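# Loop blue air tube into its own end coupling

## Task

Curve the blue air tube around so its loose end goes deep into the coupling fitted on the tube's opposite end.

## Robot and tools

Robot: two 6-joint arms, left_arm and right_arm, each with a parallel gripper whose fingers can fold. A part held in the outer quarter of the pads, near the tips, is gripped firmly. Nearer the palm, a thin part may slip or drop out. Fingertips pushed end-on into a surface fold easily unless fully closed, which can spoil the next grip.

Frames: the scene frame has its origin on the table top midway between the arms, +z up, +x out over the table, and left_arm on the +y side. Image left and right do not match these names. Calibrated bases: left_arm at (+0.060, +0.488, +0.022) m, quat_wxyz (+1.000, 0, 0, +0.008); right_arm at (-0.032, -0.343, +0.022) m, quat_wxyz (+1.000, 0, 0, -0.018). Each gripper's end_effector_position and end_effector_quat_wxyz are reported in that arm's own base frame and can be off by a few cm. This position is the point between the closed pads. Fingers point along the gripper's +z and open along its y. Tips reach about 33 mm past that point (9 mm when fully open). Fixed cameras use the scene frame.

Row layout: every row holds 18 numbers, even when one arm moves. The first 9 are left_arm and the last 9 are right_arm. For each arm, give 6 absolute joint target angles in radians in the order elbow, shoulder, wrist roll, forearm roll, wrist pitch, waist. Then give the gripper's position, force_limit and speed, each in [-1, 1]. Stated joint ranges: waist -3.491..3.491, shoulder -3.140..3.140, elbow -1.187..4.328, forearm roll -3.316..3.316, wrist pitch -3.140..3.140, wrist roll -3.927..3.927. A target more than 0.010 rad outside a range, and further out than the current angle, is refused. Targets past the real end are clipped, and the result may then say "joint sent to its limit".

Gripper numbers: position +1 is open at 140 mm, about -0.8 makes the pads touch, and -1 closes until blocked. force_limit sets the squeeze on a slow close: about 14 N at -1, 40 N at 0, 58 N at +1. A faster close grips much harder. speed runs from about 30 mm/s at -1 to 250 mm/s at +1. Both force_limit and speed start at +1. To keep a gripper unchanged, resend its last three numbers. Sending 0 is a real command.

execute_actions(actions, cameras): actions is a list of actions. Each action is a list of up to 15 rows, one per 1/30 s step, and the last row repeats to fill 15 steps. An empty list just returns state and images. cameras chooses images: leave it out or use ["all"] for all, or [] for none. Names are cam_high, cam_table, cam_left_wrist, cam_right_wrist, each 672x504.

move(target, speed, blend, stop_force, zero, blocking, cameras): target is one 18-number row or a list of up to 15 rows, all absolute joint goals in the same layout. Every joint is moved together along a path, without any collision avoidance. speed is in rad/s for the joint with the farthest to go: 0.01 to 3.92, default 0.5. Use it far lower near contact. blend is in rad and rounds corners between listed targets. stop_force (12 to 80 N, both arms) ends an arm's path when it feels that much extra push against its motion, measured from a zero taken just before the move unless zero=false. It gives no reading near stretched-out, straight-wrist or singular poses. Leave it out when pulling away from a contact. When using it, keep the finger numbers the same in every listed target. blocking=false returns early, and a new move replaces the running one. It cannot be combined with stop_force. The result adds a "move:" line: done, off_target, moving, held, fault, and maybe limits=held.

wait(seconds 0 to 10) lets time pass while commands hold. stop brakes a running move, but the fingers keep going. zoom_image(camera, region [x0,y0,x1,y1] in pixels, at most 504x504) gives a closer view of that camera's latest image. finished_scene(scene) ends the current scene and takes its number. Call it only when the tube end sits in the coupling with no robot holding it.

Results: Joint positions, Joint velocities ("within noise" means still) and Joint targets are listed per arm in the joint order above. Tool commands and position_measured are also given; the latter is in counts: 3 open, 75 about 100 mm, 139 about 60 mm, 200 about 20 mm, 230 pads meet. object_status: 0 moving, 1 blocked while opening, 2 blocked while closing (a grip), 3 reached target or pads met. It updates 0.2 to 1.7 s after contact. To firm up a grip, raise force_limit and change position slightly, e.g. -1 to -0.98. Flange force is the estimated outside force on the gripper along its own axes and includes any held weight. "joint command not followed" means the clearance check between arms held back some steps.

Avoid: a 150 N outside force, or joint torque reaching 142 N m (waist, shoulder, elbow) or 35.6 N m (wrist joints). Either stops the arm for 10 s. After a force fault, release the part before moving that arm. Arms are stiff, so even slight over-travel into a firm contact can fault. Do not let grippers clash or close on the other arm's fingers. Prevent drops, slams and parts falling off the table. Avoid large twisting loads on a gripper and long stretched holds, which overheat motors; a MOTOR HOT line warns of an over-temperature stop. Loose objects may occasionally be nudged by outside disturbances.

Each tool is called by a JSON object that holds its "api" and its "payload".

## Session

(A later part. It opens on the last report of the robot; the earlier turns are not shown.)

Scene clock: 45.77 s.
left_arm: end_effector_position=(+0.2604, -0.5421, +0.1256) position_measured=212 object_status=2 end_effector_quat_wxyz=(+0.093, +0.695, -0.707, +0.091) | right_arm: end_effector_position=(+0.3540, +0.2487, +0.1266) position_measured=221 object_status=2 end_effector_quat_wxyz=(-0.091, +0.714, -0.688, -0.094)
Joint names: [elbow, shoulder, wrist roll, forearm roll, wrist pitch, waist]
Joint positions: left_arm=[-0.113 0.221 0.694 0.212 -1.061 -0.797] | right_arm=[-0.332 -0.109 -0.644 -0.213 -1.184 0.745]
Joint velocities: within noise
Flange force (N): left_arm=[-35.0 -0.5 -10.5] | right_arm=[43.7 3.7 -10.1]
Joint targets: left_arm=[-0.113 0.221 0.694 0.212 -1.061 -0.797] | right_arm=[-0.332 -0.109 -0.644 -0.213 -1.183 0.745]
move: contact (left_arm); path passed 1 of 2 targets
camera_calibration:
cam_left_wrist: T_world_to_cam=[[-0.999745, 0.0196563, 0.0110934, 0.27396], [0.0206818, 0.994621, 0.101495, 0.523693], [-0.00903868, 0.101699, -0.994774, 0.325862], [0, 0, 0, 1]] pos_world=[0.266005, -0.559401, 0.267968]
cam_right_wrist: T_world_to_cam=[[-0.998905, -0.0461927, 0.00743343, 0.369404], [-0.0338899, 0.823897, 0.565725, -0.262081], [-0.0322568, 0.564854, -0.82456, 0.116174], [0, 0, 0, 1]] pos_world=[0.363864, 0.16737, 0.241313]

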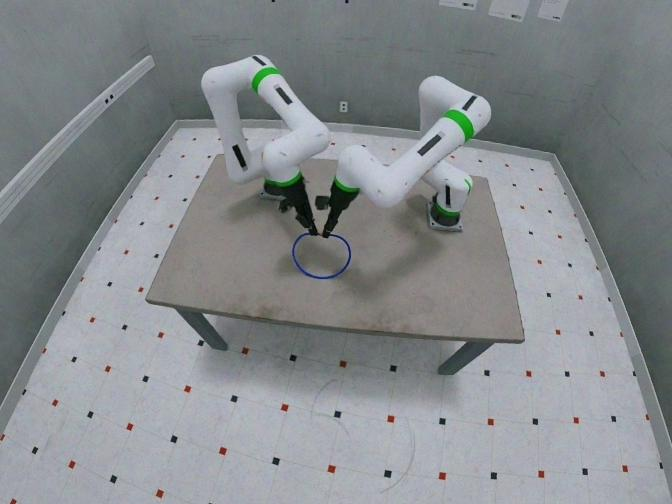

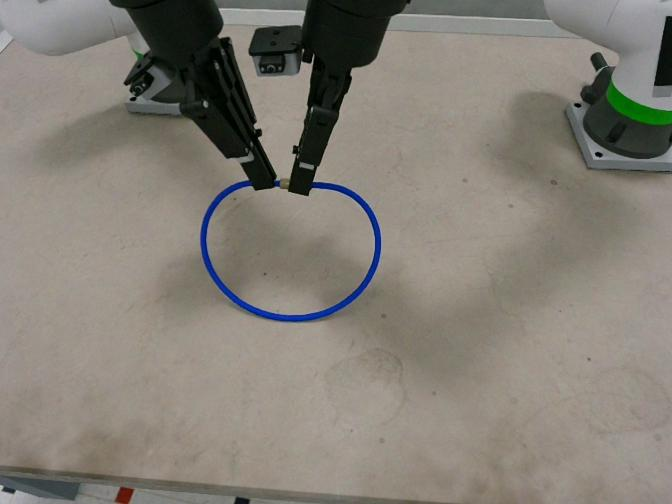

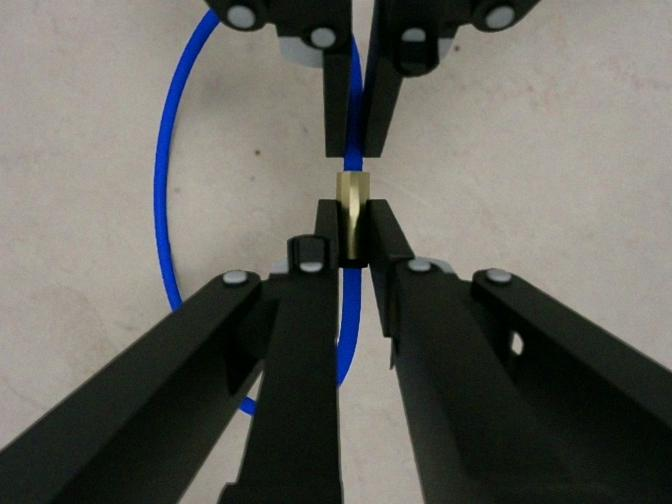

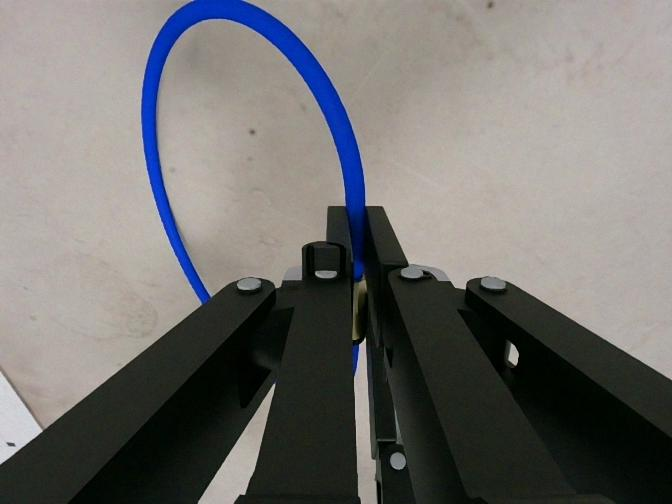

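{"api": "move", "payload": {"target": [[-0.1175,0.2172,0.6914,0.2125,-1.0605,-0.7944,-1,0,-1,-0.3316,-0.1094,-0.644,-0.2134,-1.1835,0.745,-1,0,-1],[-0.1175,0.2172,0.6914,0.2125,-1.0605,-0.7944,-1,0,-1,-0.3316,-0.1094,-0.644,-0.2134,-1.1835,0.745,-0.45,0,-1]], "speed": 0.02}}

{"api": "zoom_image", "payload": {"camera": "cam_left_wrist", "region": [280, 80, 430, 245]}}

Scene clock: 49.87 s.
left_arm: end_effector_position=(+0.2606, -0.5403, +0.1256) position_measured=212 object_status=2 end_effector_quat_wxyz=(+0.093, +0.696, -0.706, +0.091) | right_arm: end_effector_position=(+0.3540, +0.2487, +0.1266) position_measured=186 object_status=0 end_effector_quat_wxyz=(-0.091, +0.714, -0.688, -0.094)
Joint names: [elbow, shoulder, wrist roll, forearm roll, wrist pitch, waist]
Joint positions: left_arm=[-0.117 0.217 0.691 0.212 -1.06 -0.794] | right_arm=[-0.332 -0.109 -0.644 -0.213 -1.183 0.745]
Joint velocities: within noise
Flange force (N): left_arm=[1.5 -0.6 -1.1] | right_arm=[4.1 5.4 -0.9]
Joint targets: left_arm=[-0.117 0.217 0.691 0.213 -1.060 -0.794] | right_arm=[-0.332 -0.109 -0.644 -0.213 -1.183 0.745]
move: done
camera_calibration:
cam_left_wrist: T_world_to_cam=[[-0.999757, 0.0189282, 0.0113217, 0.273762], [0.0199815, 0.994625, 0.101593, 0.522061], [-0.00933792, 0.101794, -0.994762, 0.325812], [0, 0, 0, 1]] pos_world=[0.266306, -0.557603, 0.267968]
cam_right_wrist: T_world_to_cam=[[-0.998905, -0.0461944, 0.00742726, 0.369405], [-0.0338921, 0.823851, 0.565793, -0.262089], [-0.0322554, 0.564922, -0.824514, 0.116151], [0, 0, 0, 1]] pos_world=[0.363864, 0.16737, 0.241313]

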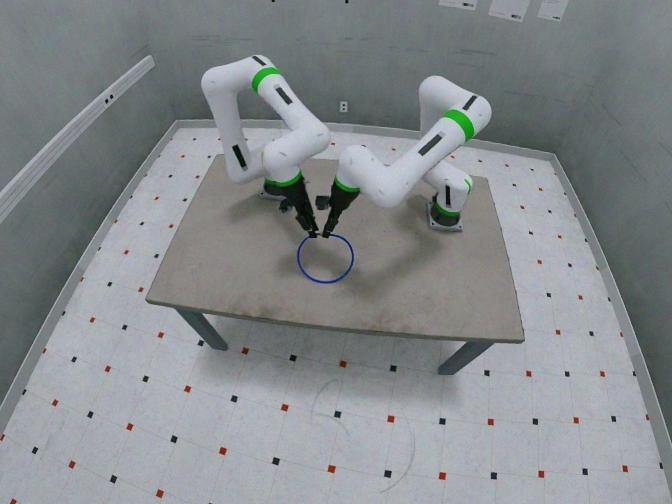

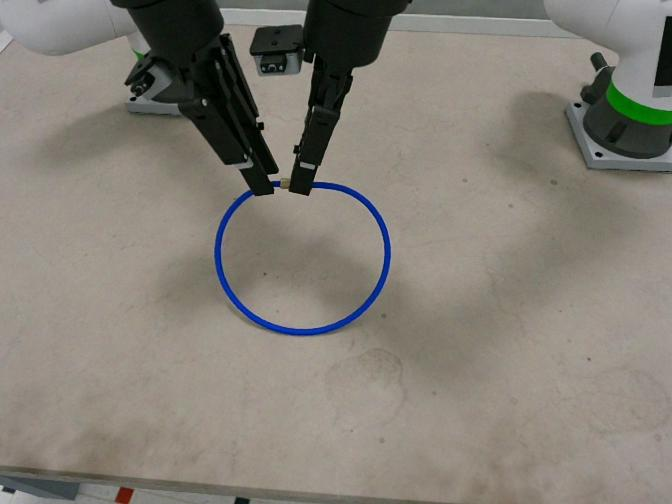

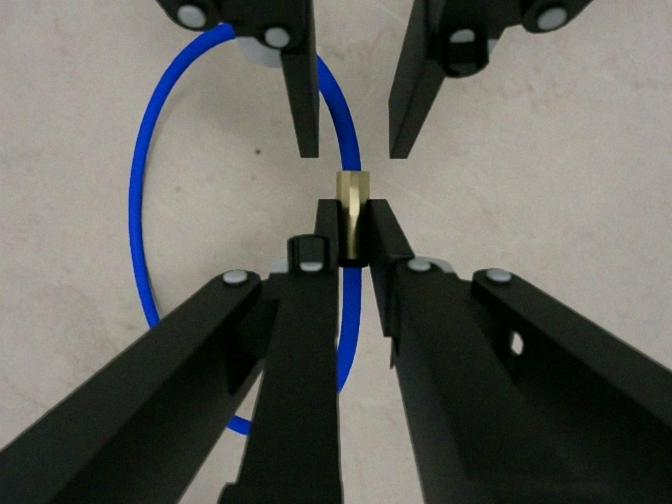

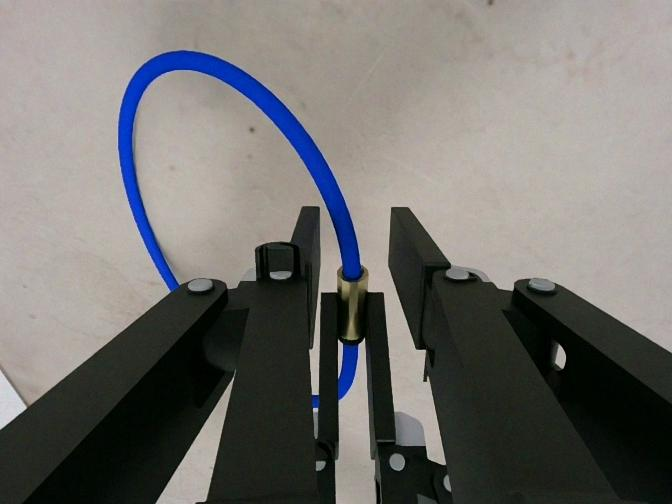

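Scaled by 3.055 from the camera's 672x504 image, which has a finer 960x720 frame.

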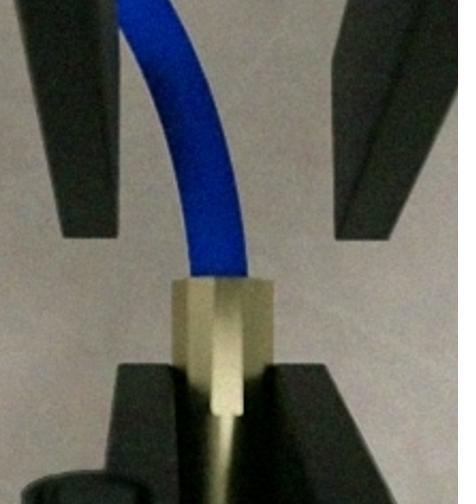

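{"api": "move", "payload": {"target": [[-0.1175,0.2172,0.6914,0.2125,-1.0605,-0.7944,-1,0,-1,-0.1995,-0.167,-0.641,-0.209,-1.3786,0.701,-0.45,0,-1],[-0.1175,0.2172,0.6914,0.2125,-1.0605,-0.7944,-1,0,-1,-0.1995,-0.167,-0.641,-0.209,-1.3786,0.4,-0.45,0,-1],[-0.2705,0.3266,0.6209,0.2576,-0.8044,-0.797,-1,0,-1,-0.1995,-0.167,-0.641,-0.209,-1.3786,0.4,-0.45,0,-1]], "speed": [0.08,0.2,0.07]}}

{"api": "zoom_image", "payload": {"camera": "cam_table", "region": [220, 170, 400, 300]}}

Scene clock: 58.57 s.
left_arm: end_effector_position=(+0.2620, -0.5417, +0.0146) position_measured=212 object_status=2 end_effector_quat_wxyz=(+0.093, +0.697, -0.705, +0.091) | right_arm: end_effector_position=(+0.4060, +0.1124, +0.2040) position_measured=186 object_status=3 end_effector_quat_wxyz=(+0.104, -0.602, +0.787, +0.079)
Joint names: [elbow, shoulder, wrist roll, forearm roll, wrist pitch, waist]
Joint positions: left_arm=[-0.27 0.327 0.621 0.258 -0.804 -0.797] | right_arm=[-0.199 -0.167 -0.641 -0.209 -1.379 0.4]
Joint velocities: within noise
Flange force (N): left_arm=[0.6 -0.1 -1.0] | right_arm=[4.7 5.4 1.3]
Joint targets: left_arm=[-0.270 0.327 0.621 0.258 -0.804 -0.797] | right_arm=[-0.199 -0.167 -0.641 -0.209 -1.379 0.400]
move: done
camera_calibration:
cam_left_wrist: T_world_to_cam=[[-0.999796, 0.0163625, 0.0118575, 0.275038], [0.0174816, 0.994692, 0.101397, 0.535344], [-0.0101354, 0.101584, -0.994775, 0.215639], [0, 0, 0, 1]] pos_world=[0.267809, -0.558908, 0.156969]
cam_right_wrist: T_world_to_cam=[[-0.967668, 0.252102, 0.00799071, 0.368156], [0.212258, 0.796799, 0.565737, -0.288741], [0.136257, 0.549141, -0.824547, 0.19211], [0, 0, 0, 1]] pos_world=[0.391364, 0.0317601, 0.318814]

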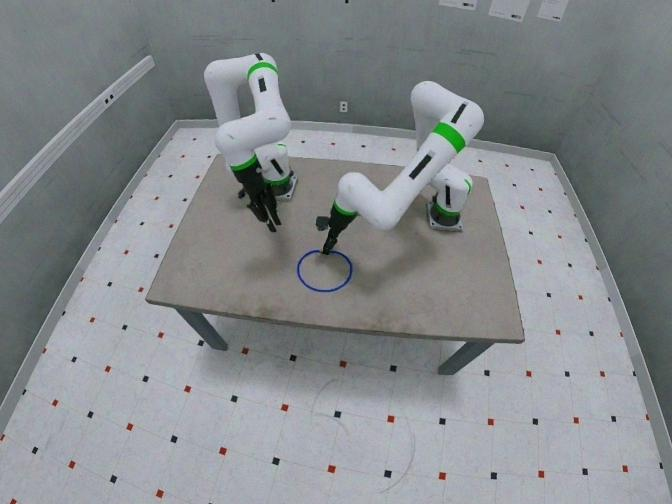

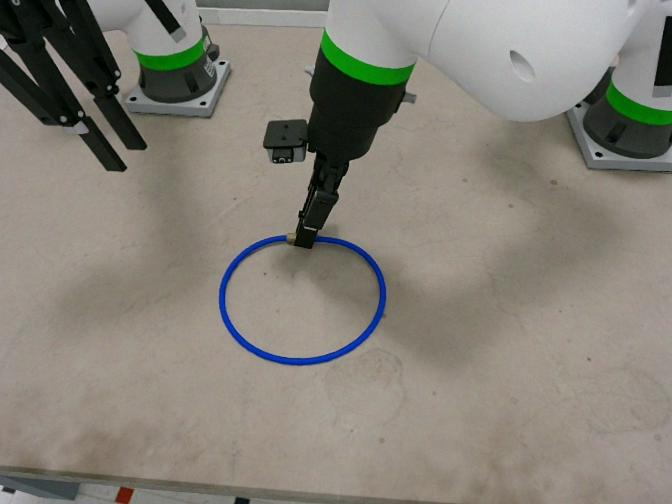

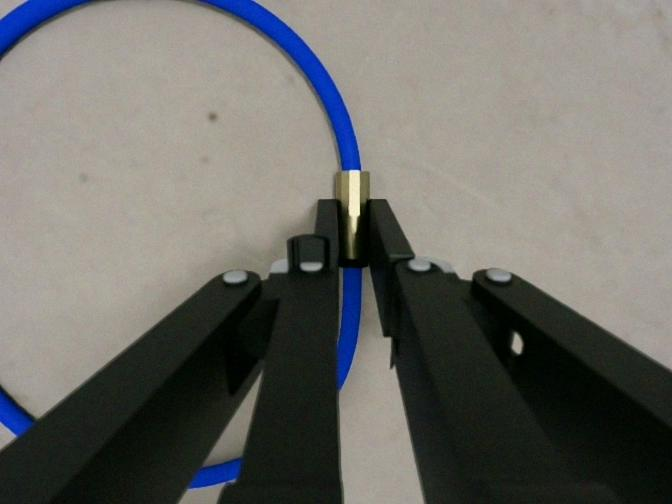

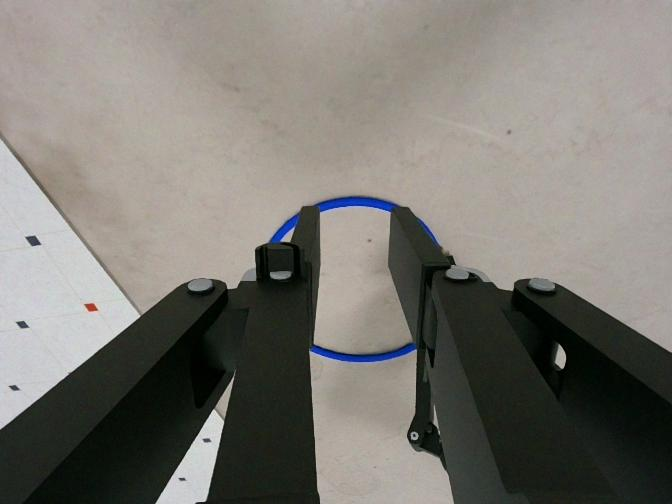

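Scaled by 2.800 from the camera's 672x504 image, which has a finer 960x720 frame.

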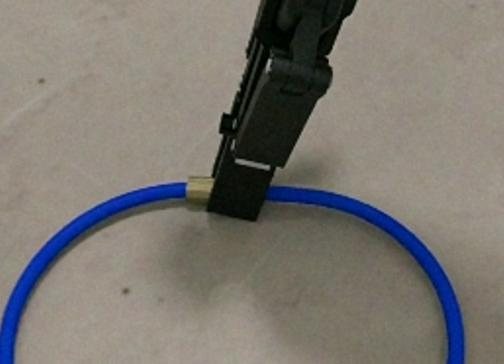

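{"api": "move", "payload": {"target": [[-0.2705,0.3266,0.6209,0.2576,-0.8044,-0.797,-0.35,0,-1,-0.1995,-0.167,-0.641,-0.209,-1.3786,0.4,-0.45,0,-1],[-0.1175,0.2172,0.6914,0.2125,-1.0605,-0.7944,-0.35,0,-1,-0.1995,-0.167,-0.641,-0.209,-1.3786,0.4,-0.45,0,-1]], "speed": [0.05,0.1]}}

{"api": "zoom_image", "payload": {"camera": "cam_table", "region": [220, 170, 400, 300]}}

Scene clock: 63.00 s.
left_arm: end_effector_position=(+0.2606, -0.5403, +0.1255) position_measured=173 object_status=3 end_effector_quat_wxyz=(+0.093, +0.696, -0.706, +0.091) | right_arm: end_effector_position=(+0.4060, +0.1124, +0.2040) position_measured=186 object_status=3 end_effector_quat_wxyz=(+0.104, -0.602, +0.787, +0.079)
Joint names: [elbow, shoulder, wrist roll, forearm roll, wrist pitch, waist]
Joint positions: left_arm=[-0.118 0.217 0.691 0.213 -1.06 -0.794] | right_arm=[-0.199 -0.167 -0.641 -0.209 -1.379 0.4]
Joint velocities: within noise
Flange force (N): left_arm=[1.8 -0.6 -1.8] | right_arm=[4.1 6.1 1.2]
Joint targets: left_arm=[-0.117 0.217 0.691 0.213 -1.060 -0.794] | right_arm=[-0.199 -0.167 -0.641 -0.209 -1.379 0.400]
move: done
camera_calibration:
cam_left_wrist: T_world_to_cam=[[-0.999756, 0.0189179, 0.0114212, 0.27373], [0.0199814, 0.994626, 0.101591, 0.522072], [-0.00943791, 0.101794, -0.994761, 0.325739], [0, 0, 0, 1]] pos_world=[0.266306, -0.557603, 0.267868]
cam_right_wrist: T_world_to_cam=[[-0.967668, 0.252102, 0.00799071, 0.368156], [0.212258, 0.796799, 0.565737, -0.288741], [0.136257, 0.549141, -0.824547, 0.19211], [0, 0, 0, 1]] pos_world=[0.391364, 0.0317601, 0.318814]

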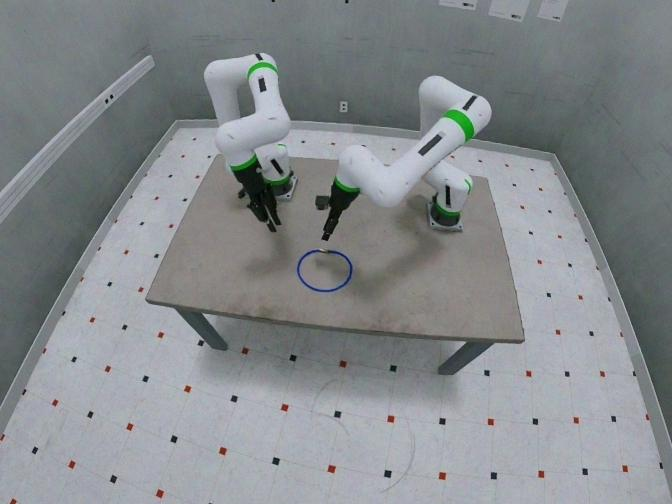

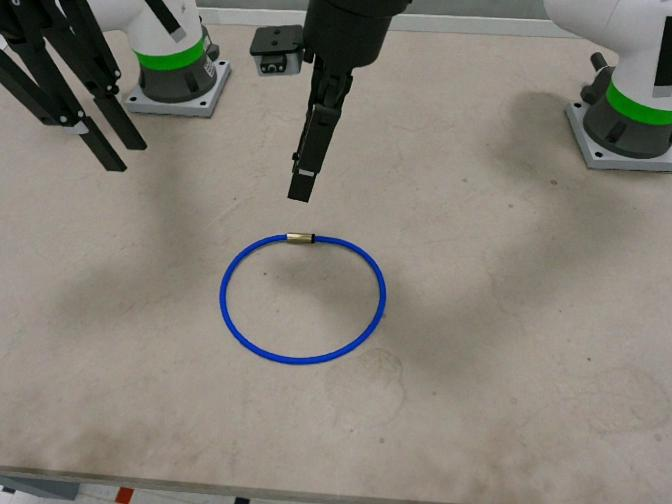

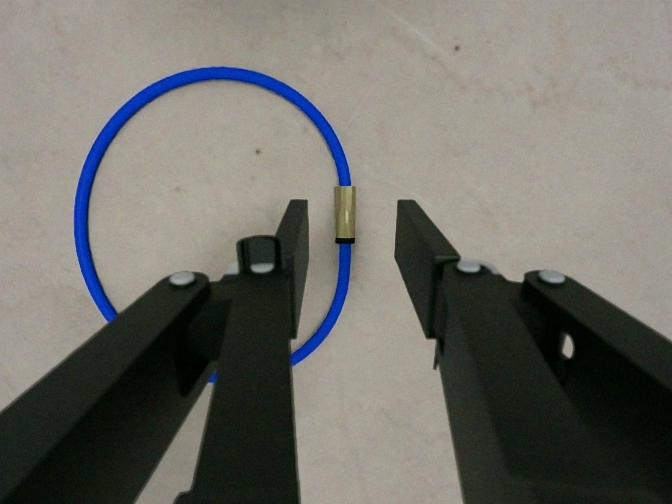

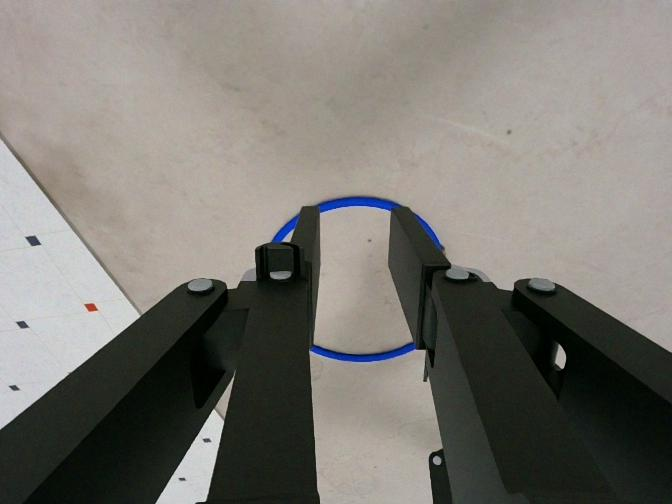

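Scaled by 2.800 from the camera's 672x504 image, which has a finer 960x720 frame.

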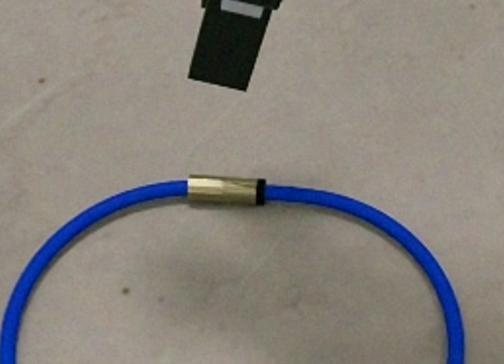

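{"api": "finished_scene", "payload": {"scene": 2}}

The scene is finished: the task was done.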